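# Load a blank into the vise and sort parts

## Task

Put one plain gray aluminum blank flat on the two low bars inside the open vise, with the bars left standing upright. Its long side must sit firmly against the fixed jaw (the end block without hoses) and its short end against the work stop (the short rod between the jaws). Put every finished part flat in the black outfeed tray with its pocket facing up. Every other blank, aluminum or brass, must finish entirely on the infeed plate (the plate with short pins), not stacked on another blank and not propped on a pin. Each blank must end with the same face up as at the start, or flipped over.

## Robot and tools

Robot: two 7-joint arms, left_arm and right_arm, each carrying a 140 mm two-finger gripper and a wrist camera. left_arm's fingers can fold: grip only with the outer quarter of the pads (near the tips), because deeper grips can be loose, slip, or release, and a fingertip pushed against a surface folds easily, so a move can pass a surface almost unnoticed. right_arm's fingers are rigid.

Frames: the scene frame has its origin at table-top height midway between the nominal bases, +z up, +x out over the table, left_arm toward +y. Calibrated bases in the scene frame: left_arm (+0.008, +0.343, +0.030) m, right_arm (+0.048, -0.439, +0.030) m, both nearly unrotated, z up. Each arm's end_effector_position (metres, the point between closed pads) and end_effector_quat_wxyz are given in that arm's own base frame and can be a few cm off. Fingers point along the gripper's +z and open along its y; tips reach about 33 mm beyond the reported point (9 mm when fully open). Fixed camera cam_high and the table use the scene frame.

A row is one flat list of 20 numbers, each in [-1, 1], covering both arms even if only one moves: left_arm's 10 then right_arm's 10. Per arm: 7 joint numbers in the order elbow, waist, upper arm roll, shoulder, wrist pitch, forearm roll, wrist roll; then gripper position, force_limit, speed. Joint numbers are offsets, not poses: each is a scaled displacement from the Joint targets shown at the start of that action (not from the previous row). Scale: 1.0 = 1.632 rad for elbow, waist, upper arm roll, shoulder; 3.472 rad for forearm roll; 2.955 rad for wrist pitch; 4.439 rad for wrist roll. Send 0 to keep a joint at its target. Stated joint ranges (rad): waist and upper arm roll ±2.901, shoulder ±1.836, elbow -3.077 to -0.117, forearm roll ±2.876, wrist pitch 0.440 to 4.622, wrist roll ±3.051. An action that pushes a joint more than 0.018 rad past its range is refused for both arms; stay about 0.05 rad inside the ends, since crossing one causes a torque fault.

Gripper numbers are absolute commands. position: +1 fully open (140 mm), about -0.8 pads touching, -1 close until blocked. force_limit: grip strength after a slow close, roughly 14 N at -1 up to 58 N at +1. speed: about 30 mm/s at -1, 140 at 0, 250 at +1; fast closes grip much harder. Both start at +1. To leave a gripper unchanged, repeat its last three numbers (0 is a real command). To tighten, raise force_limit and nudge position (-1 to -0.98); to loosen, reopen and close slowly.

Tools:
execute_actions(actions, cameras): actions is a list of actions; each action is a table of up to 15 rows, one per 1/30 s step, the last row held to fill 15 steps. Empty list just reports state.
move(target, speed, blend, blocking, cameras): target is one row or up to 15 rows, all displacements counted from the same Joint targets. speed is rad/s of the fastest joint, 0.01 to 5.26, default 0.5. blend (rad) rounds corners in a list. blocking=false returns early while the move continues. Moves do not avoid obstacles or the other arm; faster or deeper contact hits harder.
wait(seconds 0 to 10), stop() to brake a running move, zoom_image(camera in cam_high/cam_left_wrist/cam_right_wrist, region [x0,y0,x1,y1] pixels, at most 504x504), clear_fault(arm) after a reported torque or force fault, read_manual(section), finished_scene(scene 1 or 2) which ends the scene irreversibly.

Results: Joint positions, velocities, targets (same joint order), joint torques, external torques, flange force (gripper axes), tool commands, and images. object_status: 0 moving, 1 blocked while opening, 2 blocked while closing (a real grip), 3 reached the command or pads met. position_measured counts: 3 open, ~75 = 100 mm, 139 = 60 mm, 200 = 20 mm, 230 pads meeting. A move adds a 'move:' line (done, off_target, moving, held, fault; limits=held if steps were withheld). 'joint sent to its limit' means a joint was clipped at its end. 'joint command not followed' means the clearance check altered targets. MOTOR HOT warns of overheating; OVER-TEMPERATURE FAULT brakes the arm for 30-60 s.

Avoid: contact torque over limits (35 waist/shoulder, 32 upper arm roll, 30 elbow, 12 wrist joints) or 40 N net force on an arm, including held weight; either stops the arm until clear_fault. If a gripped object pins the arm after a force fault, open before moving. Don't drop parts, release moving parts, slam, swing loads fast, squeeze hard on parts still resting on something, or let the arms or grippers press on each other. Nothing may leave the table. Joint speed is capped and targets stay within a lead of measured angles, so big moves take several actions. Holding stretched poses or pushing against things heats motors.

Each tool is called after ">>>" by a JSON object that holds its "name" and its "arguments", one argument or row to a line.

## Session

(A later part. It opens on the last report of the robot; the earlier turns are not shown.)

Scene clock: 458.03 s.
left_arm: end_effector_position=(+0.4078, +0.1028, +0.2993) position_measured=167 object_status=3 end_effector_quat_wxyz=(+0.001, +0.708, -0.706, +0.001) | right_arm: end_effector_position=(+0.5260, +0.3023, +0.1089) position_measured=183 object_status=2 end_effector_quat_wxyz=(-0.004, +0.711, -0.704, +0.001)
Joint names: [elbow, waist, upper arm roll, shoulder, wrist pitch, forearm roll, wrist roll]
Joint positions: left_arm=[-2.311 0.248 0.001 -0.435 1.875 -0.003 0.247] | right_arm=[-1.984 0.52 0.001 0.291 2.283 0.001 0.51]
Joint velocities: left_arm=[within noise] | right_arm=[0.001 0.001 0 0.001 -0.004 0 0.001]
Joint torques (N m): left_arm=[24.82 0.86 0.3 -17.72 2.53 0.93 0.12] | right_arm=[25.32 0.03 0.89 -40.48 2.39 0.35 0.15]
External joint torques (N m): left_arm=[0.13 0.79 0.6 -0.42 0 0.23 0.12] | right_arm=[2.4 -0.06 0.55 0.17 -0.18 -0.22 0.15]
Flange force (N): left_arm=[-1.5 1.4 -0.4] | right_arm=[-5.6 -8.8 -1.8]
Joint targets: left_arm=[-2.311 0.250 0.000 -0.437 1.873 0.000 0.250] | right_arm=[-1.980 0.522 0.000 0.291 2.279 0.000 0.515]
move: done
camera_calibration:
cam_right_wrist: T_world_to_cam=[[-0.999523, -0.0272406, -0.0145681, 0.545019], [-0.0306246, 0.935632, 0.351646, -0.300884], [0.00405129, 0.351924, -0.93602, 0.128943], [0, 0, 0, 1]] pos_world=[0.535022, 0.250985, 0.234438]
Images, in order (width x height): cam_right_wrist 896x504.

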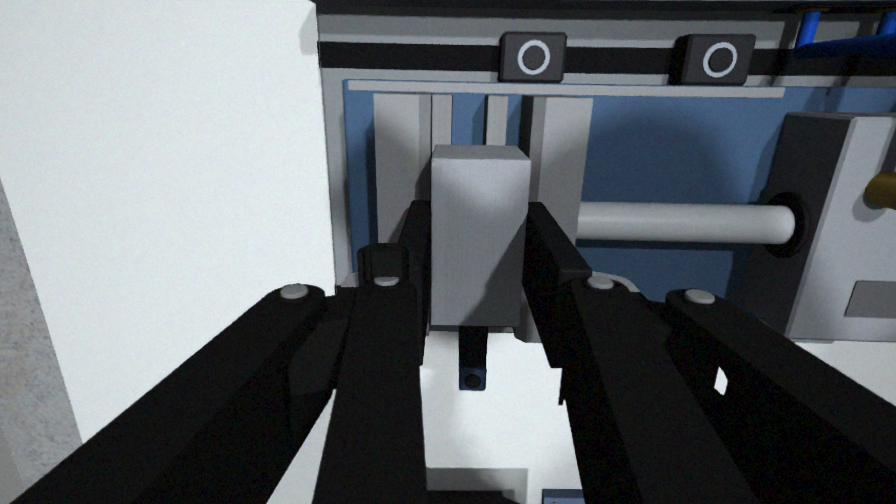

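>>> {"name": "zoom_image", "arguments": {
  "camera": "cam_right_wrist",
  "region": [400, 280, 560, 420]
}}

>>> {"name": "move", "arguments": {
  "target": [0, 0, 0, 0, 0, 0, 0, -0.3, -0.2, -1, 0.0027, 0.0020, 0, 0.0017, -0.0008, 0, 0.0005, -1, -0.1, -1],
  "speed": 0.012,
  "cameras": ["cam_right_wrist"]
}}

Scaled by 3.150 from the camera's 896x504 image, which has a finer 1280x720 frame.

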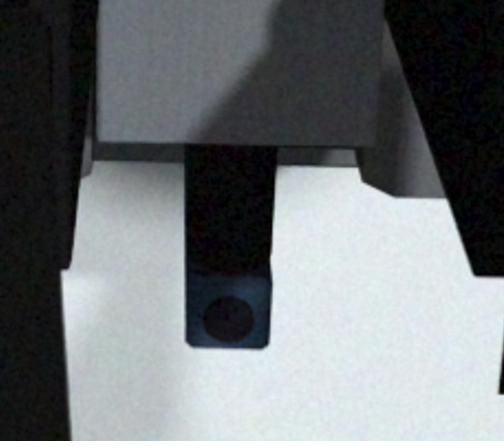

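Scene clock: 460.50 s.
left_arm: end_effector_position=(+0.4078, +0.1028, +0.2993) position_measured=167 object_status=3 end_effector_quat_wxyz=(+0.001, +0.708, -0.706, +0.001) | right_arm: end_effector_position=(+0.5258, +0.3042, +0.1089) position_measured=183 object_status=2 end_effector_quat_wxyz=(-0.004, +0.711, -0.704, +0.000)
Joint names: [elbow, waist, upper arm roll, shoulder, wrist pitch, forearm roll, wrist roll]
Joint positions: left_arm=[-2.311 0.248 0.001 -0.435 1.875 -0.003 0.247] | right_arm=[-1.979 0.523 0.001 0.293 2.28 0.001 0.513]
Joint velocities: within noise
Joint torques (N m): left_arm=[24.88 0.87 0.31 -17.75 2.53 0.92 0.11] | right_arm=[25.1 0.44 0.94 -40.16 2.46 0.36 0.07]
External joint torques (N m): left_arm=[0.19 0.98 0.82 -0.37 0.01 0.23 0.11] | right_arm=[2.32 0.5 0.74 0.34 -0.08 -0.21 0.07]
Flange force (N): left_arm=[-2.0 1.2 -0.5] | right_arm=[-6.1 -8.5 -1.3]
Joint targets: left_arm=[-2.311 0.250 0.000 -0.437 1.873 0.000 0.250] | right_arm=[-1.976 0.525 0.000 0.293 2.277 0.000 0.517]
move: done
camera_calibration:
cam_right_wrist: T_world_to_cam=[[-0.999532, -0.0272999, -0.013827, 0.544816], [-0.0304176, 0.935819, 0.351166, -0.302835], [0.00335273, 0.351422, -0.936211, 0.128879], [0, 0, 0, 1]] pos_world=[0.534917, 0.252981, 0.234536]
Images, in order (width x height): cam_right_wrist 896x504.

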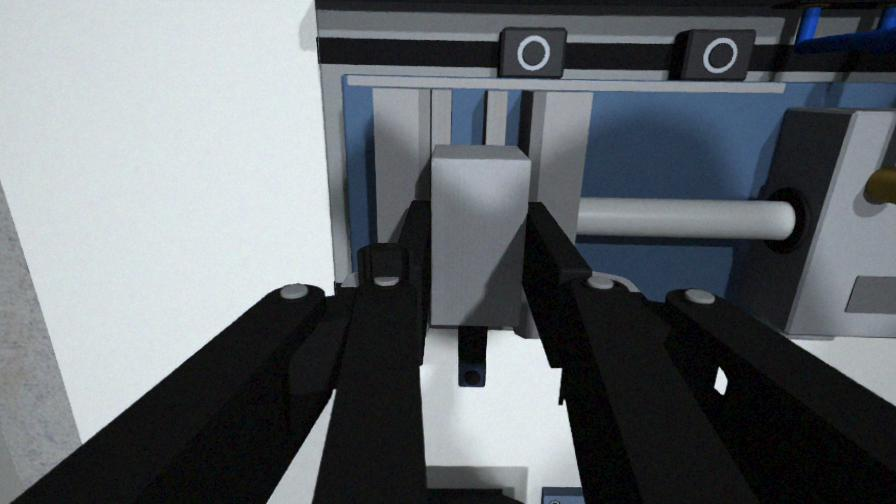

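>>> {"name": "move", "arguments": {
  "target": [0, 0, 0, 0, 0, 0, 0, -0.3, -0.2, -1, 0.0020, 0.0017, 0, 0.0014, -0.0006, 0, 0.0003, -1, -0.1, -1],
  "speed": 0.012,
  "cameras": ["cam_right_wrist"]
}}

Scene clock: 462.87 s.
left_arm: end_effector_position=(+0.4077, +0.1028, +0.2993) position_measured=167 object_status=3 end_effector_quat_wxyz=(+0.001, +0.708, -0.706, +0.001) | right_arm: end_effector_position=(+0.5258, +0.3043, +0.1089) position_measured=183 object_status=2 end_effector_quat_wxyz=(-0.003, +0.710, -0.704, +0.001)
Joint names: [elbow, waist, upper arm roll, shoulder, wrist pitch, forearm roll, wrist roll]
Joint positions: left_arm=[-2.311 0.248 0.001 -0.435 1.875 -0.003 0.247] | right_arm=[-1.976 0.525 0 0.295 2.277 0.001 0.515]
Joint velocities: within noise
Joint torques (N m): left_arm=[24.81 0.91 0.32 -17.74 2.53 0.92 0.12] | right_arm=[25.4 1.05 1.62 -40.11 2.6 0.51 0.07]
External joint torques (N m): left_arm=[0.14 0.9 0.69 -0.37 0.01 0.23 0.12] | right_arm=[2.64 1.13 1.44 0.41 0.07 -0.06 0.07]
Flange force (N): left_arm=[-1.8 1.3 -0.4] | right_arm=[-7.7 -9.1 -1.1]
Joint targets: left_arm=[-2.311 0.250 0.000 -0.437 1.873 0.000 0.250] | right_arm=[-1.973 0.528 0.000 0.296 2.275 0.000 0.518]
move: done
camera_calibration:
cam_right_wrist: T_world_to_cam=[[-0.999571, -0.0265738, -0.0123364, 0.544503], [-0.0292102, 0.936437, 0.349618, -0.303537], [0.00226162, 0.349828, -0.936811, 0.129901], [0, 0, 0, 1]] pos_world=[0.535109, 0.25327, 0.234532]
Images, in order (width x height): cam_right_wrist 896x504.

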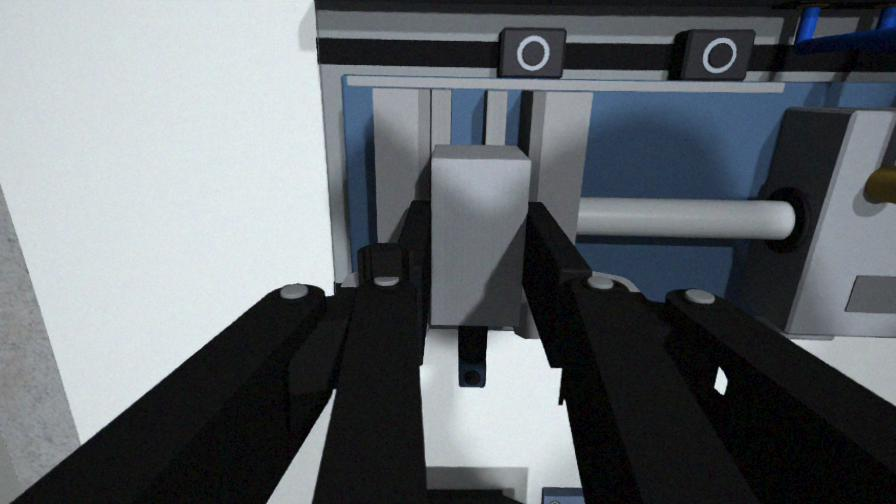

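>>> {"name": "move", "arguments": {
  "target": [0, 0, 0, 0, 0, 0, 0, -0.3, -0.2, -1, -0.0030, -0.0027, 0, -0.0020, 0.0008, 0, -0.0007, -1, -0.1, -1],
  "speed": 0.012,
  "cameras": []
}}

Scene clock: 466.97 s.
left_arm: end_effector_position=(+0.4077, +0.1028, +0.2993) position_measured=167 object_status=3 end_effector_quat_wxyz=(+0.001, +0.708, -0.706, +0.001) | right_arm: end_effector_position=(+0.5252, +0.3039, +0.1083) position_measured=183 object_status=2 end_effector_quat_wxyz=(-0.002, +0.710, -0.704, +0.000)
Joint names: [elbow, waist, upper arm roll, shoulder, wrist pitch, forearm roll, wrist roll]
Joint positions: left_arm=[-2.311 0.248 0.001 -0.435 1.875 -0.003 0.247] | right_arm=[-1.977 0.525 0 0.295 2.277 0.001 0.515]
Joint velocities: within noise
Joint torques (N m): left_arm=[24.86 0.88 0.27 -17.7 2.54 0.93 0.11] | right_arm=[24.41 -0.72 1.02 -41.59 2.65 0.56 0.03]
External joint torques (N m): left_arm=[0.24 0.91 0.69 -0.49 0.02 0.23 0.11] | right_arm=[1.61 -0.7 0.79 -0.99 0.11 -0.01 0.03]
Flange force (N): left_arm=[-1.7 1.4 -0.7] | right_arm=[-1.5 -3.4 -2.3]
Joint targets: left_arm=[-2.311 0.250 0.000 -0.437 1.873 0.000 0.250] | right_arm=[-1.978 0.523 0.000 0.292 2.278 0.000 0.515]
move: done
No camera images: "cameras" was empty.

>>> {"name": "move", "arguments": {
  "target": [0, 0, 0, 0, 0, 0, 0, -0.3, -0.2, -1, 0.0042, -0.0022, 0, 0.0028, -0.0005, 0, -0.0007, -1, -0.1, -1],
  "speed": 0.012,
  "cameras": ["cam_right_wrist"]
}}

Scene clock: 472.53 s.
left_arm: end_effector_position=(+0.4077, +0.1028, +0.2993) position_measured=167 object_status=3 end_effector_quat_wxyz=(+0.001, +0.708, -0.706, +0.001) | right_arm: end_effector_position=(+0.5273, +0.3026, +0.1087) position_measured=183 object_status=2 end_effector_quat_wxyz=(-0.003, +0.709, -0.705, +0.001)
Joint names: [elbow, waist, upper arm roll, shoulder, wrist pitch, forearm roll, wrist roll]
Joint positions: left_arm=[-2.311 0.248 0.001 -0.435 1.875 -0.003 0.247] | right_arm=[-1.974 0.521 0 0.297 2.277 0.001 0.515]
Joint velocities: within noise
Joint torques (N m): left_arm=[24.81 0.86 0.27 -17.76 2.54 0.93 0.1] | right_arm=[25.28 -0.84 1.02 -40.82 2.64 0.54 -0.24]
External joint torques (N m): left_arm=[0.24 0.89 0.7 -0.54 0.03 0.23 0.1] | right_arm=[2.65 -0.82 0.79 -0.41 0.13 -0.03 -0.24]
Flange force (N): left_arm=[-1.7 1.5 -0.6] | right_arm=[-3.8 -8.7 -2.2]
Joint targets: left_arm=[-2.311 0.250 0.000 -0.437 1.873 0.000 0.250] | right_arm=[-1.971 0.520 0.000 0.297 2.276 0.000 0.512]
move: done
camera_calibration:
cam_right_wrist: T_world_to_cam=[[-0.999668, -0.022655, -0.0122833, 0.544821], [-0.0255195, 0.936633, 0.349381, -0.303902], [0.00358971, 0.349578, -0.9369, 0.129642], [0, 0, 0, 1]] pos_world=[0.536419, 0.251668, 0.234331]
Images, in order (width x height): cam_right_wrist 896x504.

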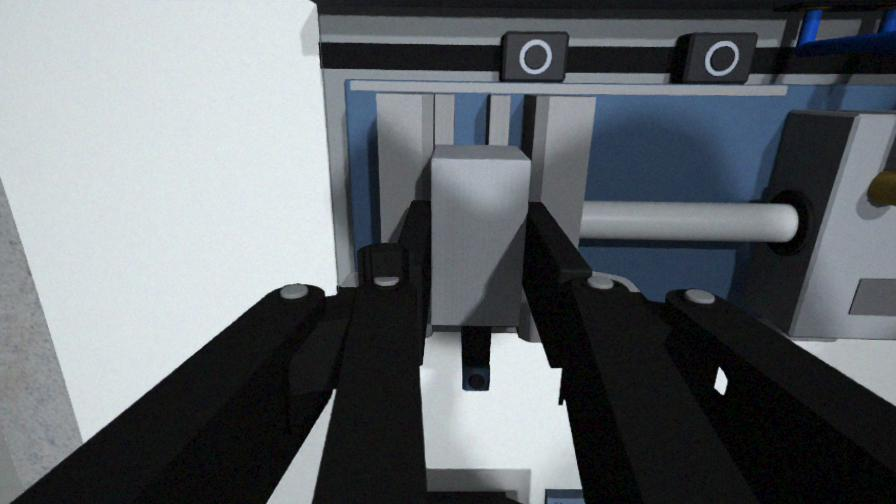

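>>> {"name": "move", "arguments": {
  "target": [0, 0, 0, 0, 0, 0, 0, -0.3, -0.2, -1, 0.0040, -0.0009, 0, 0.0028, -0.0009, 0, -0.0004, -1, -0.1, -1],
  "speed": 0.012,
  "cameras": ["cam_right_wrist"]
}}

Scene clock: 475.63 s.
left_arm: end_effector_position=(+0.4077, +0.1028, +0.2993) position_measured=167 object_status=3 end_effector_quat_wxyz=(+0.001, +0.708, -0.706, +0.001) | right_arm: end_effector_position=(+0.5283, +0.3028, +0.1082) position_measured=183 object_status=2 end_effector_quat_wxyz=(-0.002, +0.709, -0.705, +0.000)
Joint names: [elbow, waist, upper arm roll, shoulder, wrist pitch, forearm roll, wrist roll]
Joint positions: left_arm=[-2.311 0.248 0.001 -0.435 1.875 -0.003 0.247] | right_arm=[-1.968 0.521 0 0.301 2.274 0.001 0.515]
Joint velocities: within noise
Joint torques (N m): left_arm=[24.83 0.86 0.34 -17.74 2.54 0.93 0.08] | right_arm=[26.28 -1.4 0.26 -40.67 2.88 0.32 -0.3]
External joint torques (N m): left_arm=[0.22 0.83 0.69 -0.44 0.03 0.23 0.08] | right_arm=[3.56 -1.22 0.16 -0.05 0.37 -0.25 -0.3]
Flange force (N): left_arm=[-1.6 1.2 -0.6] | right_arm=[-5.3 -12.9 -1.8]
Joint targets: left_arm=[-2.311 0.250 0.000 -0.437 1.873 0.000 0.250] | right_arm=[-1.964 0.518 0.000 0.301 2.273 0.000 0.510]
move: done
camera_calibration:
cam_right_wrist: T_world_to_cam=[[-0.99969, -0.0224867, -0.0107081, 0.545512], [-0.0248092, 0.936946, 0.348593, -0.30425], [0.00219424, 0.34875, -0.937213, 0.130097], [0, 0, 0, 1]] pos_world=[0.537509, 0.251962, 0.233829]
Images, in order (width x height): cam_right_wrist 896x504.

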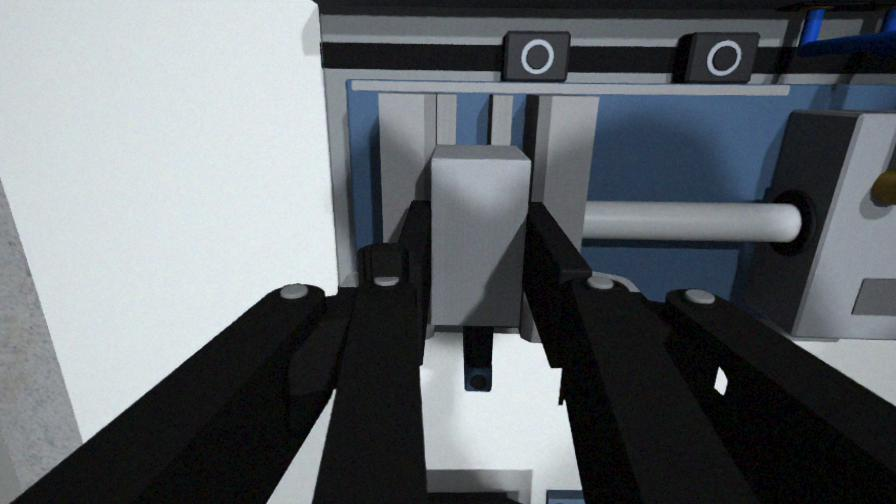

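>>> {"name": "move", "arguments": {
  "target": [0, 0, 0, 0, 0, 0, 0, -0.3, -0.2, -1, 0.0008, 0.0032, 0, 0.0006, -0.0003, 0, 0.0022, -1, -0.1, -1],
  "speed": 0.012,
  "cameras": []
}}

Scene clock: 484.73 s.
left_arm: end_effector_position=(+0.4077, +0.1028, +0.2993) position_measured=167 object_status=3 end_effector_quat_wxyz=(+0.001, +0.708, -0.706, +0.001) | right_arm: end_effector_position=(+0.5283, +0.3036, +0.1081) position_measured=183 object_status=2 end_effector_quat_wxyz=(-0.002, +0.709, -0.705, +0.000)
Joint names: [elbow, waist, upper arm roll, shoulder, wrist pitch, forearm roll, wrist roll]
Joint positions: left_arm=[-2.311 0.248 0.001 -0.435 1.875 -0.003 0.247] | right_arm=[-1.966 0.522 0 0.303 2.273 0.001 0.516]
Joint velocities: left_arm=[within noise] | right_arm=[0 0 0 0.001 0 0 0.004]
Joint torques (N m): left_arm=[24.84 0.84 0.27 -17.75 2.56 0.91 0.11] | right_arm=[25.66 0.17 0.97 -40.84 2.77 0.55 0.09]
External joint torques (N m): left_arm=[0.2 0.92 0.73 -0.41 0.03 0.22 0.11] | right_arm=[2.9 0.14 0.69 0.01 0.25 -0.02 0.09]
Flange force (N): left_arm=[-1.8 1.2 -0.5] | right_arm=[-6.3 -9.6 -1.5]
Joint targets: left_arm=[-2.311 0.250 0.000 -0.437 1.873 0.000 0.250] | right_arm=[-1.963 0.523 0.000 0.302 2.273 0.000 0.520]
move: done
No camera images: "cameras" was empty.

>>> {"name": "move", "arguments": {
  "target": [0, 0, 0, 0, 0, 0, 0, -0.3, -0.2, -1, -0.0010, 0.0002, 0, 0.0008, 0.0010, 0, 0, -1, -0.1, -1],
  "speed": 0.012,
  "cameras": []
}}

Scene clock: 487.07 s.
left_arm: end_effector_position=(+0.4077, +0.1028, +0.2993) position_measured=167 object_status=3 end_effector_quat_wxyz=(+0.001, +0.708, -0.706, +0.001) | right_arm: end_effector_position=(+0.5280, +0.3037, +0.1075) position_measured=183 object_status=2 end_effector_quat_wxyz=(-0.001, +0.709, -0.706, +0.000)
Joint names: [elbow, waist, upper arm roll, shoulder, wrist pitch, forearm roll, wrist roll]
Joint positions: left_arm=[-2.311 0.248 0.001 -0.435 1.875 -0.003 0.247] | right_arm=[-1.966 0.522 0 0.304 2.273 0.001 0.517]
Joint velocities: within noise
Joint torques (N m): left_arm=[24.83 0.86 0.29 -17.71 2.56 0.92 0.1] | right_arm=[24.92 0.16 0.98 -40.74 2.64 0.56 0.11]
External joint torques (N m): left_arm=[0.18 0.99 0.82 -0.4 0.03 0.23 0.1] | right_arm=[2.15 0.17 0.73 0.09 0.12 -0.01 0.11]
Flange force (N): left_arm=[-2.0 1.3 -0.5] | right_arm=[-5.0 -7.3 -1.1]
Joint targets: left_arm=[-2.311 0.250 0.000 -0.437 1.873 0.000 0.250] | right_arm=[-1.965 0.524 0.000 0.304 2.275 0.000 0.520]
move: done
No camera images: "cameras" was empty.

>>> {"name": "move", "arguments": {
  "target": [0, 0, 0, 0, 0, 0, 0, -0.3, -0.2, -1, -0.0003, 0.0002, 0, 0.0011, 0.0009, 0, 0, -1, -0.1, -1],
  "speed": 0.012,
  "cameras": []
}}

Scene clock: 489.50 s.
left_arm: end_effector_position=(+0.4077, +0.1028, +0.2993) position_measured=167 object_status=3 end_effector_quat_wxyz=(+0.001, +0.708, -0.706, +0.001) | right_arm: end_effector_position=(+0.5276, +0.3037, +0.1064) position_measured=183 object_status=2 end_effector_quat_wxyz=(+0.000, +0.709, -0.705, +0.000)
Joint names: [elbow, waist, upper arm roll, shoulder, wrist pitch, forearm roll, wrist roll]
Joint positions: left_arm=[-2.311 0.248 0.001 -0.435 1.875 -0.003 0.247] | right_arm=[-1.966 0.522 0 0.306 2.273 0.001 0.517]
Joint velocities: within noise
Joint torques (N m): left_arm=[24.83 0.87 0.31 -17.7 2.56 0.92 0.08] | right_arm=[24.99 0.18 1.1 -40.76 2.86 0.55 0.1]
External joint torques (N m): left_arm=[0.19 0.93 0.76 -0.39 0.03 0.23 0.08] | right_arm=[2.32 0.4 1.03 0.01 0.36 -0.02 0.1]
Flange force (N): left_arm=[-1.8 1.2 -0.5] | right_arm=[-5.5 -7.2 -0.9]
Joint targets: left_arm=[-2.311 0.250 0.000 -0.437 1.873 0.000 0.250] | right_arm=[-1.965 0.524 0.000 0.306 2.278 0.000 0.520]
move: done
No camera images: "cameras" was empty.

>>> {"name": "move", "arguments": {
  "target": [0, 0, 0, 0, 0, 0, 0, -0.3, -0.2, -1, -0.0001, 0.0001, 0, 0.0007, 0.0002, 0, 0, -1, -0.1, -1],
  "speed": 0.012,
  "cameras": []
}}

Scene clock: 492.33 s.
left_arm: end_effector_position=(+0.4077, +0.1028, +0.2993) position_measured=167 object_status=3 end_effector_quat_wxyz=(+0.001, +0.708, -0.706, +0.001) | right_arm: end_effector_position=(+0.5274, +0.3037, +0.1058) position_measured=183 object_status=2 end_effector_quat_wxyz=(+0.000, +0.709, -0.705, +0.000)
Joint names: [elbow, waist, upper arm roll, shoulder, wrist pitch, forearm roll, wrist roll]
Joint positions: left_arm=[-2.311 0.248 0.001 -0.435 1.875 -0.003 0.247] | right_arm=[-1.966 0.523 0 0.307 2.273 0.001 0.517]
Joint velocities: within noise
Joint torques (N m): left_arm=[24.85 0.84 0.32 -17.73 2.56 0.93 0.12] | right_arm=[24.89 0.14 1.08 -40.83 2.89 0.54 0.09]
External joint torques (N m): left_arm=[0.19 0.93 0.8 -0.45 0.04 0.24 0.12] | right_arm=[2.18 0.04 0.74 0.05 0.38 -0.02 0.09]
Flange force (N): left_arm=[-1.9 1.4 -0.5] | right_arm=[-4.7 -7.1 -0.7]
Joint targets: left_arm=[-2.311 0.250 0.000 -0.437 1.873 0.000 0.250] | right_arm=[-1.965 0.524 0.000 0.307 2.279 0.000 0.520]
move: done
No camera images: "cameras" was empty.

>>> {"name": "move", "arguments": {
  "target": [0, 0, 0, 0, 0, 0, 0, -0.3, -0.2, -1, 0.0012, -0.0002, 0, 0.0014, 0, 0, 0, -1, -0.1, -1],
  "speed": 0.012,
  "cameras": []
}}

Scene clock: 496.80 s.
left_arm: end_effector_position=(+0.4077, +0.1028, +0.2992) position_measured=167 object_status=3 end_effector_quat_wxyz=(+0.001, +0.708, -0.706, +0.001) | right_arm: end_effector_position=(+0.5271, +0.3035, +0.1044) position_measured=183 object_status=2 end_effector_quat_wxyz=(+0.001, +0.709, -0.705, +0.000)
Joint names: [elbow, waist, upper arm roll, shoulder, wrist pitch, forearm roll, wrist roll]
Joint positions: left_arm=[-2.311 0.248 0.001 -0.435 1.875 -0.003 0.247] | right_arm=[-1.966 0.523 0 0.309 2.274 0.001 0.517]
Joint velocities: within noise
Joint torques (N m): left_arm=[24.83 0.87 0.28 -17.72 2.56 0.91 0.08] | right_arm=[25.17 -0.08 1.06 -40.82 2.82 0.54 0.1]
External joint torques (N m): left_arm=[0.07 0.89 0.69 -0.22 0.02 0.21 0.08] | right_arm=[2.48 -0.1 0.78 0.07 0.31 -0.03 0.1]
Flange force (N): left_arm=[-1.7 0.9 -0.2] | right_arm=[-5.3 -8.3 -1.0]
Joint targets: left_arm=[-2.311 0.250 0.000 -0.437 1.873 0.000 0.250] | right_arm=[-1.963 0.524 0.000 0.309 2.279 0.000 0.520]
move: done
No camera images: "cameras" was empty.

>>> {"name": "wait", "arguments": {
  "seconds": 0.1,
  "cameras": ["cam_right_wrist", "cam_high"]
}}

>>> {"name": "zoom_image", "arguments": {
  "camera": "cam_right_wrist",
  "region": [350, 90, 600, 400]
}}

Scene clock: 499.67 s.
left_arm: end_effector_position=(+0.4077, +0.1028, +0.2992) position_measured=167 object_status=3 end_effector_quat_wxyz=(+0.001, +0.708, -0.706, +0.001) | right_arm: end_effector_position=(+0.5271, +0.3036, +0.1044) position_measured=183 object_status=2 end_effector_quat_wxyz=(+0.001, +0.709, -0.705, +0.000)
Joint names: [elbow, waist, upper arm roll, shoulder, wrist pitch, forearm roll, wrist roll]
Joint positions: left_arm=[-2.311 0.248 0.001 -0.435 1.875 -0.003 0.247] | right_arm=[-1.966 0.523 0 0.309 2.274 0.001 0.517]
Joint velocities: within noise
Joint torques (N m): left_arm=[24.81 0.88 0.3 -17.67 2.57 0.92 0.07] | right_arm=[25.04 -0.18 1.02 -41.01 2.8 0.54 0.09]
External joint torques (N m): left_arm=[0.12 0.88 0.68 -0.27 0.04 0.22 0.07] | right_arm=[2.32 -0.14 0.79 -0.03 0.29 -0.03 0.09]
Flange force (N): left_arm=[-1.7 1.0 -0.3] | right_arm=[-4.8 -7.6 -1.1]
Joint targets: left_arm=[-2.311 0.250 0.000 -0.437 1.873 0.000 0.250] | right_arm=[-1.963 0.524 0.000 0.309 2.279 0.000 0.520]
Tool commands: left_gripper/position=-0.3 left_gripper/force_limit=-0.2 left_gripper/speed=-1.0 right_gripper/position=-1.0 right_gripper/force_limit=-0.1 right_gripper/speed=-1.0
wait: 0.10 s; at rest from the start
camera_calibration:
cam_right_wrist: T_world_to_cam=[[-0.999736, -0.0222213, -0.0058645, 0.543808], [-0.0228774, 0.937905, 0.346136, -0.304734], [-0.00219124, 0.346178, -0.938166, 0.129565], [0, 0, 0, 1]] pos_world=[0.536977, 0.253043, 0.230222]
Images, in order (width x height): cam_high 896x504, cam_right_wrist 896x504.

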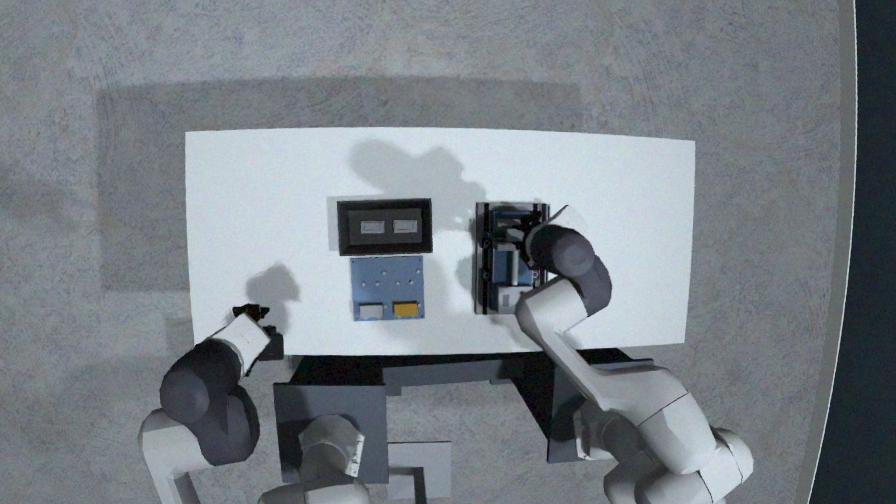

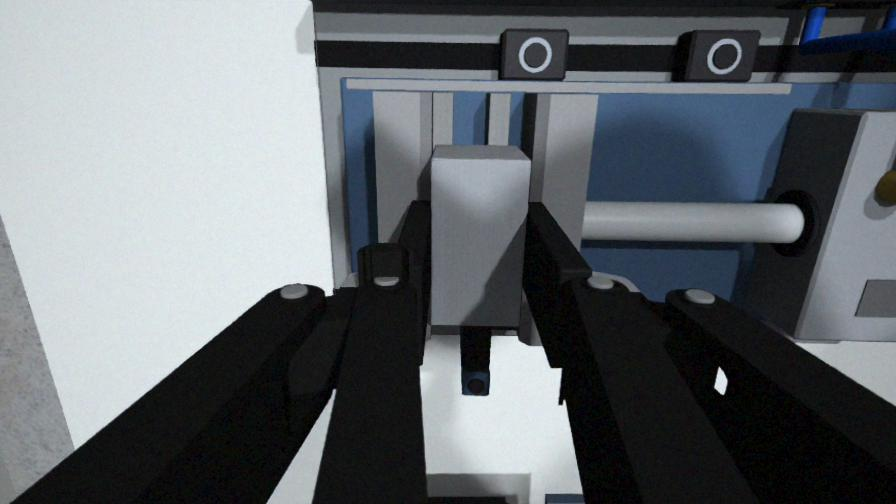

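Scaled by 1.626 from the camera's 896x504 image, which has a finer 1280x720 frame.

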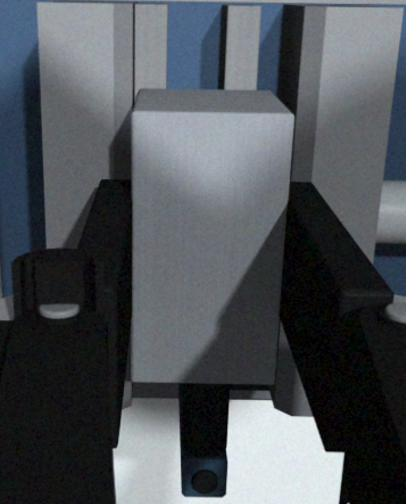

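>>> {"name": "move", "arguments": {
  "target": [0, 0, 0, 0, 0, 0, 0, -0.3, -0.2, -1, 0.0008, 0, 0, 0.0006, 0.0001, 0, 0, -1, -0.1, -1],
  "speed": 0.012,
  "cameras": []
}}

Scene clock: 503.40 s.
left_arm: end_effector_position=(+0.4077, +0.1028, +0.2992) position_measured=167 object_status=3 end_effector_quat_wxyz=(+0.001, +0.708, -0.706, +0.001) | right_arm: end_effector_position=(+0.5274, +0.3037, +0.1043) position_measured=183 object_status=2 end_effector_quat_wxyz=(+0.001, +0.709, -0.705, +0.000)
Joint names: [elbow, waist, upper arm roll, shoulder, wrist pitch, forearm roll, wrist roll]
Joint positions: left_arm=[-2.311 0.248 0.001 -0.435 1.875 -0.003 0.247] | right_arm=[-1.965 0.523 0 0.31 2.274 0.001 0.517]
Joint velocities: within noise
Joint torques (N m): left_arm=[24.84 0.8 0.31 -17.71 2.55 0.93 0.1] | right_arm=[25.35 -0.15 1.01 -40.9 2.83 0.55 0.09]
External joint torques (N m): left_arm=[0.19 0.92 0.82 -0.39 0.03 0.24 0.1] | right_arm=[2.69 -0.14 0.77 0.02 0.33 -0.01 0.09]
Flange force (N): left_arm=[-1.9 1.2 -0.5] | right_arm=[-5.6 -9.0 -1.2]
Joint targets: left_arm=[-2.311 0.250 0.000 -0.437 1.873 0.000 0.250] | right_arm=[-1.962 0.524 0.000 0.310 2.279 0.000 0.520]
move: done
No camera images: "cameras" was empty.

>>> {"name": "move", "arguments": {
  "target": [0, 0, 0, 0, 0, 0, 0, -0.3, -0.2, -1, 0.0003, 0, 0, 0.0008, 0.0002, 0, 0, -1, -0.1, -1],
  "speed": 0.012,
  "cameras": []
}}

Scene clock: 506.90 s.
left_arm: end_effector_position=(+0.4077, +0.1028, +0.2992) position_measured=167 object_status=3 end_effector_quat_wxyz=(+0.001, +0.708, -0.706, +0.001) | right_arm: end_effector_position=(+0.5275, +0.3038, +0.1038) position_measured=183 object_status=2 end_effector_quat_wxyz=(+0.001, +0.709, -0.705, +0.000)
Joint names: [elbow, waist, upper arm roll, shoulder, wrist pitch, forearm roll, wrist roll]
Joint positions: left_arm=[-2.311 0.248 0.001 -0.435 1.875 -0.003 0.247] | right_arm=[-1.964 0.523 0 0.311 2.274 0.001 0.517]
Joint velocities: within noise
Joint torques (N m): left_arm=[24.81 0.82 0.31 -17.68 2.55 0.92 0.08] | right_arm=[25.29 -0.15 1.06 -40.91 2.88 0.55 0.14]
External joint torques (N m): left_arm=[0.13 0.85 0.74 -0.28 0.02 0.22 0.08] | right_arm=[2.61 -0.19 0.77 0.13 0.38 -0.02 0.14]
Flange force (N): left_arm=[-1.8 1.0 -0.3] | right_arm=[-5.6 -8.9 -0.8]
Joint targets: left_arm=[-2.311 0.250 0.000 -0.437 1.873 0.000 0.250] | right_arm=[-1.961 0.524 0.000 0.311 2.280 0.000 0.520]
move: done
No camera images: "cameras" was empty.

>>> {"name": "move", "arguments": {
  "target": [0, 0, 0, 0, 0, 0, 0, -0.3, -0.2, -1, 0.0000, 0, 0, 0.0008, 0.0004, 0, 0, -1, -0.1, -1],
  "speed": 0.012,
  "cameras": []
}}

Scene clock: 509.37 s.
left_arm: end_effector_position=(+0.4077, +0.1028, +0.2992) position_measured=167 object_status=3 end_effector_quat_wxyz=(+0.001, +0.708, -0.706, +0.001) | right_arm: end_effector_position=(+0.5276, +0.3039, +0.1032) position_measured=183 object_status=2 end_effector_quat_wxyz=(+0.001, +0.709, -0.705, +0.000)
Joint names: [elbow, waist, upper arm roll, shoulder, wrist pitch, forearm roll, wrist roll]
Joint positions: left_arm=[-2.311 0.248 0.001 -0.435 1.875 -0.003 0.247] | right_arm=[-1.964 0.523 0 0.313 2.275 0.001 0.517]
Joint velocities: left_arm=[within noise] | right_arm=[0 0 -0.001 0 0.003 0 0.002]
Joint torques (N m): left_arm=[24.84 0.84 0.27 -17.68 2.57 0.92 0.11] | right_arm=[25.1 -0.18 1.06 -40.96 2.9 0.54 0.08]
External joint torques (N m): left_arm=[0.06 0.87 0.7 -0.11 0.03 0.22 0.11] | right_arm=[2.36 -0.01 0.95 0.17 0.39 -0.03 0.08]
Flange force (N): left_arm=[-1.9 0.7 -0.1] | right_arm=[-5.3 -8.0 -0.6]
Joint targets: left_arm=[-2.311 0.250 0.000 -0.437 1.873 0.000 0.250] | right_arm=[-1.961 0.524 0.000 0.313 2.281 0.000 0.520]
move: done
No camera images: "cameras" was empty.

>>> {"name": "move", "arguments": {
  "target": [0, 0, 0, 0, 0, 0, 0, -0.3, -0.2, -1, 0.0000, 0, 0, 0.0009, 0.0003, 0, 0, -1, -0.1, -1],
  "speed": 0.012,
  "cameras": []
}}

Scene clock: 517.80 s.
left_arm: end_effector_position=(+0.4076, +0.1028, +0.2992) position_measured=167 object_status=3 end_effector_quat_wxyz=(+0.001, +0.708, -0.706, +0.001) | right_arm: end_effector_position=(+0.5276, +0.3039, +0.1025) position_measured=183 object_status=2 end_effector_quat_wxyz=(+0.001, +0.709, -0.705, +0.000)
Joint names: [elbow, waist, upper arm roll, shoulder, wrist pitch, forearm roll, wrist roll]
Joint positions: left_arm=[-2.311 0.248 0.001 -0.435 1.875 -0.003 0.247] | right_arm=[-1.964 0.523 0 0.314 2.276 0.001 0.517]
Joint velocities: within noise
Joint torques (N m): left_arm=[24.82 0.87 0.33 -17.66 2.56 0.93 0.11] | right_arm=[25.03 -0.18 0.98 -41.08 2.9 0.53 0.07]
External joint torques (N m): left_arm=[0.17 0.87 0.72 -0.32 0.04 0.23 0.1] | right_arm=[2.36 -0.16 0.73 0 0.39 -0.03 0.07]
Flange force (N): left_arm=[-1.8 1.0 -0.4] | right_arm=[-4.8 -7.8 -0.8]
Joint targets: left_arm=[-2.311 0.250 0.000 -0.437 1.873 0.000 0.250] | right_arm=[-1.961 0.524 0.000 0.314 2.282 0.000 0.520]
move: done
No camera images: "cameras" was empty.

>>> {"name": "wait", "arguments": {
  "seconds": 0.1,
  "cameras": ["cam_right_wrist"]
}}

>>> {"name": "zoom_image", "arguments": {
  "camera": "cam_right_wrist",
  "region": [400, 80, 560, 220]
}}

>>> {"name": "zoom_image", "arguments": {
  "camera": "cam_right_wrist",
  "region": [400, 290, 560, 410]
}}

Scene clock: 528.70 s.
left_arm: end_effector_position=(+0.4076, +0.1028, +0.2992) position_measured=167 object_status=3 end_effector_quat_wxyz=(+0.001, +0.708, -0.706, +0.001) | right_arm: end_effector_position=(+0.5278, +0.3039, +0.1024) position_measured=183 object_status=2 end_effector_quat_wxyz=(+0.001, +0.709, -0.705, +0.000)
Joint names: [elbow, waist, upper arm roll, shoulder, wrist pitch, forearm roll, wrist roll]
Joint positions: left_arm=[-2.311 0.248 0.001 -0.435 1.875 -0.003 0.247] | right_arm=[-1.964 0.523 0 0.314 2.276 0.001 0.517]
Joint velocities: within noise
Joint torques (N m): left_arm=[24.82 0.87 0.3 -17.65 2.57 0.91 0.13] | right_arm=[24.87 -0.07 1.01 -41.09 2.83 0.55 0.1]
External joint torques (N m): left_arm=[0.16 0.8 0.6 -0.3 0.04 0.21 0.13] | right_arm=[2.21 -0.06 0.75 0.01 0.32 -0.02 0.1]
Flange force (N): left_arm=[-1.6 0.9 -0.3] | right_arm=[-4.7 -7.2 -0.8]
Joint targets: left_arm=[-2.311 0.250 0.000 -0.437 1.873 0.000 0.250] | right_arm=[-1.961 0.524 0.000 0.314 2.282 0.000 0.520]
Tool commands: left_gripper/position=-0.3 left_gripper/force_limit=-0.2 left_gripper/speed=-1.0 right_gripper/position=-1.0 right_gripper/force_limit=-0.1 right_gripper/speed=-1.0
wait: 0.10 s; at rest from the start
camera_calibration:
cam_right_wrist: T_world_to_cam=[[-0.999738, -0.0221947, -0.00563913, 0.544447], [-0.0227748, 0.93795, 0.346021, -0.30444], [-0.00239061, 0.346059, -0.93821, 0.127699], [0, 0, 0, 1]] pos_world=[0.537676, 0.253442, 0.228221]
Images, in order (width x height): cam_right_wrist 896x504.

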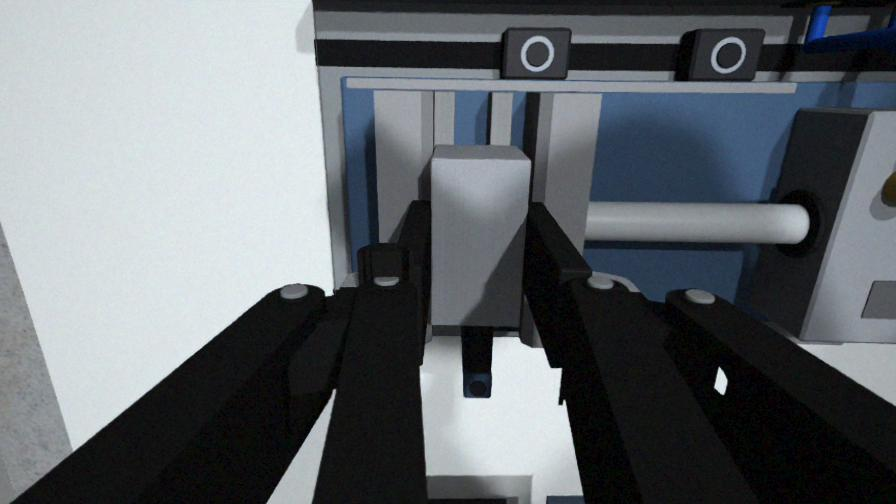

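Scaled by 3.150 from the camera's 896x504 image, which has a finer 1280x720 frame.

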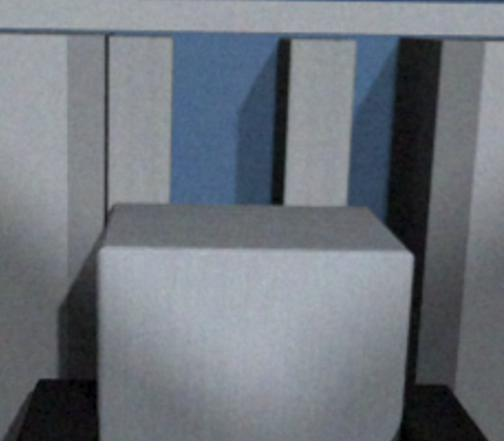

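Scaled by 3.150 from the camera's 896x504 image, which has a finer 1280x720 frame.

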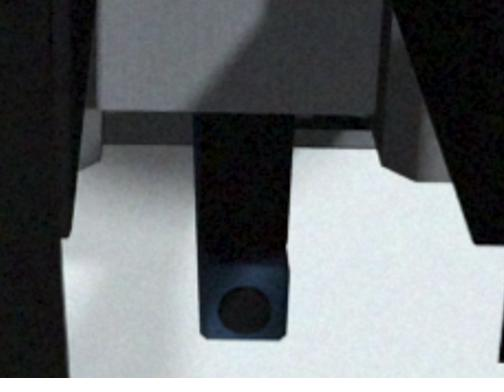

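>>> {"name": "move", "arguments": {
  "target": [0, 0, 0, 0, 0, 0, 0, -0.3, -0.2, -1, 0.0001, 0, 0, 0.0009, 0.0002, 0, 0, -1, -0.1, -1],
  "speed": 0.012,
  "cameras": []
}}

Scene clock: 541.07 s.
left_arm: end_effector_position=(+0.4076, +0.1028, +0.2992) position_measured=167 object_status=3 end_effector_quat_wxyz=(+0.001, +0.708, -0.706, +0.001) | right_arm: end_effector_position=(+0.5278, +0.3040, +0.1024) position_measured=183 object_status=2 end_effector_quat_wxyz=(+0.001, +0.709, -0.705, +0.000)
Joint names: [elbow, waist, upper arm roll, shoulder, wrist pitch, forearm roll, wrist roll]
Joint positions: left_arm=[-2.311 0.248 0.001 -0.435 1.875 -0.003 0.247] | right_arm=[-1.964 0.523 0 0.315 2.277 0.001 0.517]
Joint velocities: within noise
Joint torques (N m): left_arm=[24.84 0.82 0.33 -17.65 2.56 0.93 0.1] | right_arm=[24.98 -0.17 1.02 -40.38 2.89 0.55 0.08]
External joint torques (N m): left_arm=[0.15 0.86 0.76 -0.26 0.03 0.23 0.1] | right_arm=[2.23 -0.23 0.69 0.81 0.37 -0.02 0.08]
Flange force (N): left_arm=[-1.9 0.9 -0.4] | right_arm=[-5.5 -9.3 0.4]
Joint targets: left_arm=[-2.311 0.250 0.000 -0.437 1.873 0.000 0.250] | right_arm=[-1.961 0.524 0.000 0.315 2.282 0.000 0.520]
move: done
No camera images: "cameras" was empty.

>>> {"name": "wait", "arguments": {
  "seconds": 0.1,
  "cameras": ["cam_right_wrist", "cam_left_wrist", "cam_high"]
}}

>>> {"name": "zoom_image", "arguments": {
  "camera": "cam_right_wrist",
  "region": [360, 180, 480, 350]
}}

>>> {"name": "zoom_image", "arguments": {
  "camera": "cam_right_wrist",
  "region": [500, 180, 640, 360]
}}

>>> {"name": "zoom_image", "arguments": {
  "camera": "cam_high",
  "region": [450, 180, 620, 330]
}}

Scene clock: 546.27 s.
left_arm: end_effector_position=(+0.4076, +0.1028, +0.2992) position_measured=167 object_status=3 end_effector_quat_wxyz=(+0.001, +0.708, -0.706, +0.001) | right_arm: end_effector_position=(+0.5279, +0.3040, +0.1024) position_measured=183 object_status=2 end_effector_quat_wxyz=(+0.001, +0.709, -0.705, +0.000)
Joint names: [elbow, waist, upper arm roll, shoulder, wrist pitch, forearm roll, wrist roll]
Joint positions: left_arm=[-2.311 0.248 0.001 -0.435 1.875 -0.003 0.247] | right_arm=[-1.964 0.523 0 0.315 2.277 0.001 0.517]
Joint velocities: within noise
Joint torques (N m): left_arm=[24.77 0.83 0.3 -17.72 2.57 0.93 0.1] | right_arm=[24.83 -0.2 0.97 -40.49 2.88 0.55 0.08]
External joint torques (N m): left_arm=[0.16 0.81 0.67 -0.41 0.05 0.23 0.1] | right_arm=[2.13 -0.23 0.68 0.63 0.36 -0.01 0.08]
Flange force (N): left_arm=[-1.6 1.3 -0.4] | right_arm=[-5.1 -8.5 0.2]
Joint targets: left_arm=[-2.311 0.250 0.000 -0.437 1.873 0.000 0.250] | right_arm=[-1.961 0.524 0.000 0.315 2.282 0.000 0.520]
Tool commands: left_gripper/position=-0.3 left_gripper/force_limit=-0.2 left_gripper/speed=-1.0 right_gripper/position=-1.0 right_gripper/force_limit=-0.1 right_gripper/speed=-1.0
wait: 0.10 s; at rest from the start
camera_calibration:
cam_left_wrist: T_world_to_cam=[[-0.999997, -0.00228876, 0.000887957, 0.414601], [-0.00185846, 0.942094, 0.335344, -0.188332], [-0.00160406, 0.335341, -0.942095, 0.390982], [0, 0, 0, 1]] pos_world=[0.414877, 0.0472631, 0.431131]
cam_right_wrist: T_world_to_cam=[[-0.999736, -0.0222204, -0.00586419, 0.544604], [-0.0228765, 0.937905, 0.346136, -0.304364], [-0.00219124, 0.346178, -0.938166, 0.127458], [0, 0, 0, 1]] pos_world=[0.537777, 0.253443, 0.228122]

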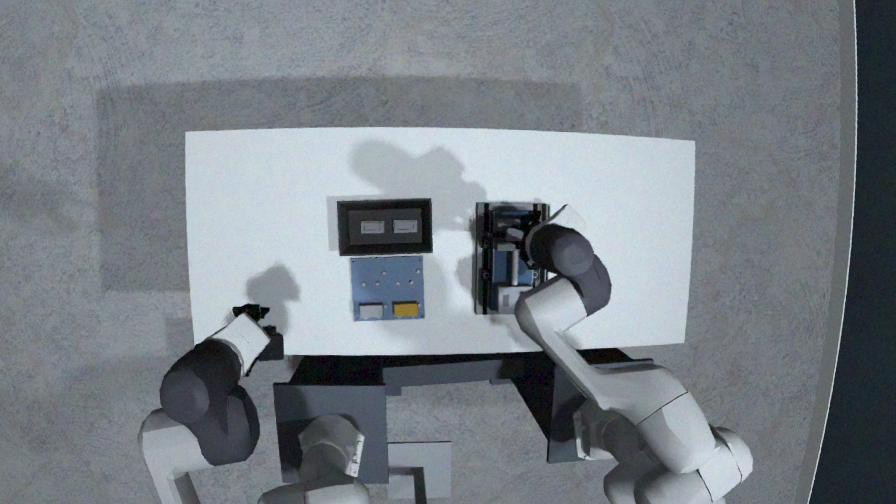

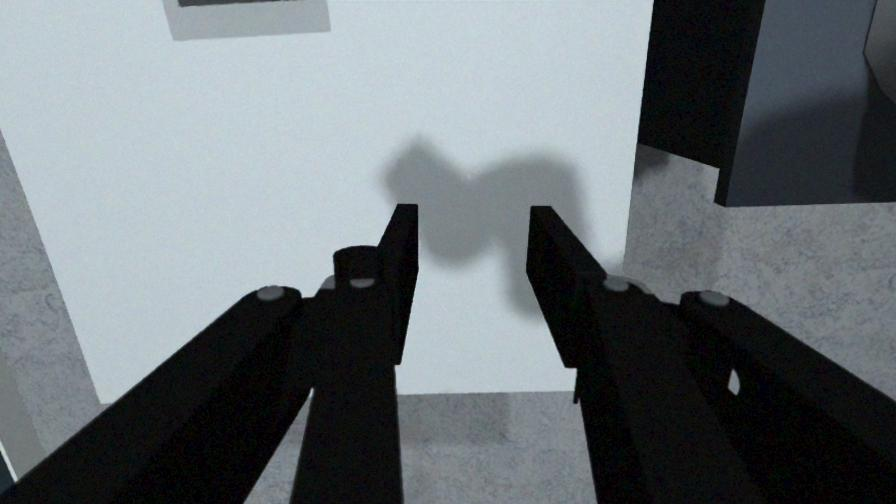

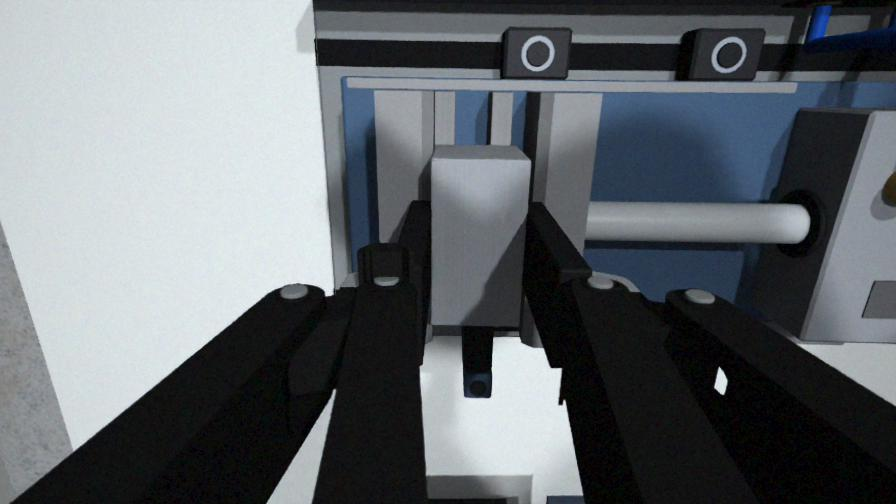

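Scaled by 2.965 from the camera's 896x504 image, which has a finer 1280x720 frame.

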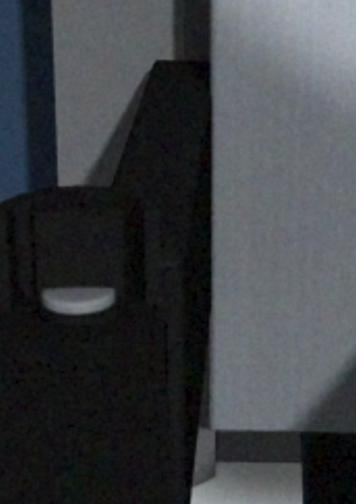

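Scaled by 2.800 from the camera's 896x504 image, which has a finer 1280x720 frame.

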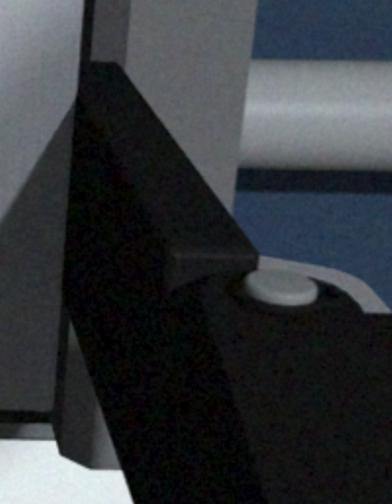

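Scaled by 2.965 from the camera's 896x504 image, which has a finer 1280x720 frame.

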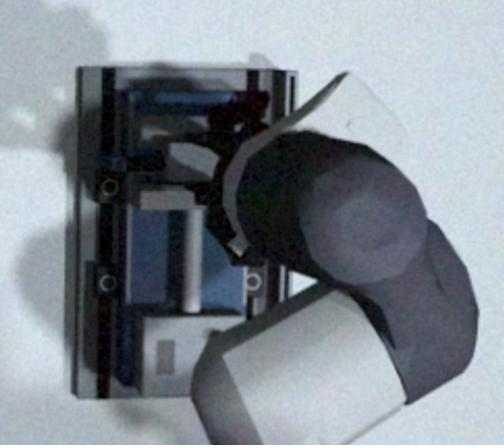

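>>> {"name": "zoom_image", "arguments": {
  "camera": "cam_right_wrist",
  "region": [380, 180, 440, 240]
}}

>>> {"name": "zoom_image", "arguments": {
  "camera": "cam_right_wrist",
  "region": [515, 180, 575, 240]
}}

Scaled by 8.400 from the camera's 896x504 image, which has a finer 1280x720 frame.

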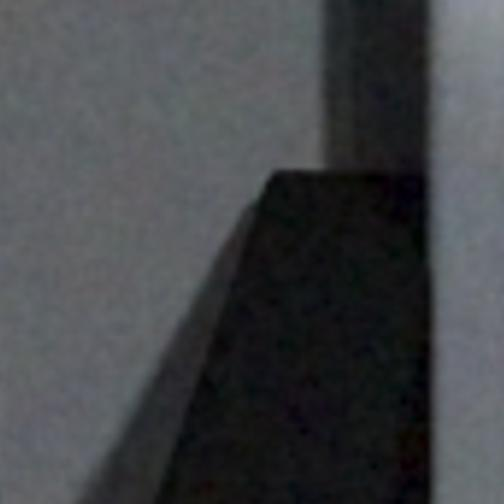

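Scaled by 8.400 from the camera's 896x504 image, which has a finer 1280x720 frame.

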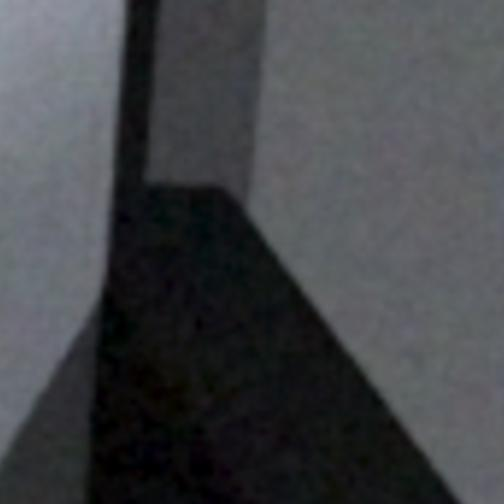

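>>> {"name": "zoom_image", "arguments": {
  "camera": "cam_right_wrist",
  "region": [375, 192, 425, 242]
}}

>>> {"name": "zoom_image", "arguments": {
  "camera": "cam_right_wrist",
  "region": [370, 190, 440, 260]
}}

Scaled by 10.080 from the camera's 896x504 image, which has a finer 1280x720 frame.

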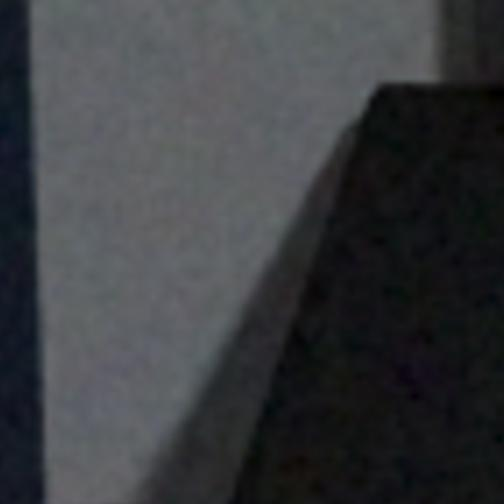

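Scaled by 7.200 from the camera's 896x504 image, which has a finer 1280x720 frame.

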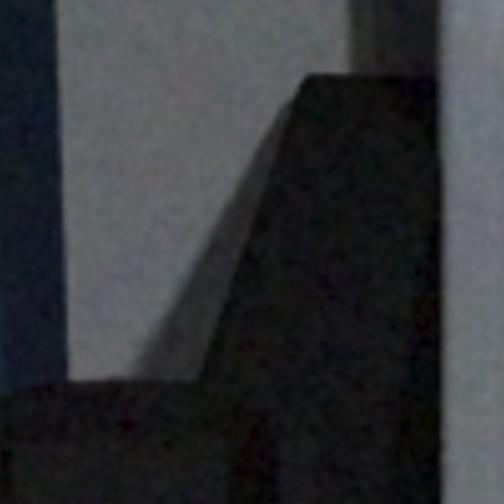

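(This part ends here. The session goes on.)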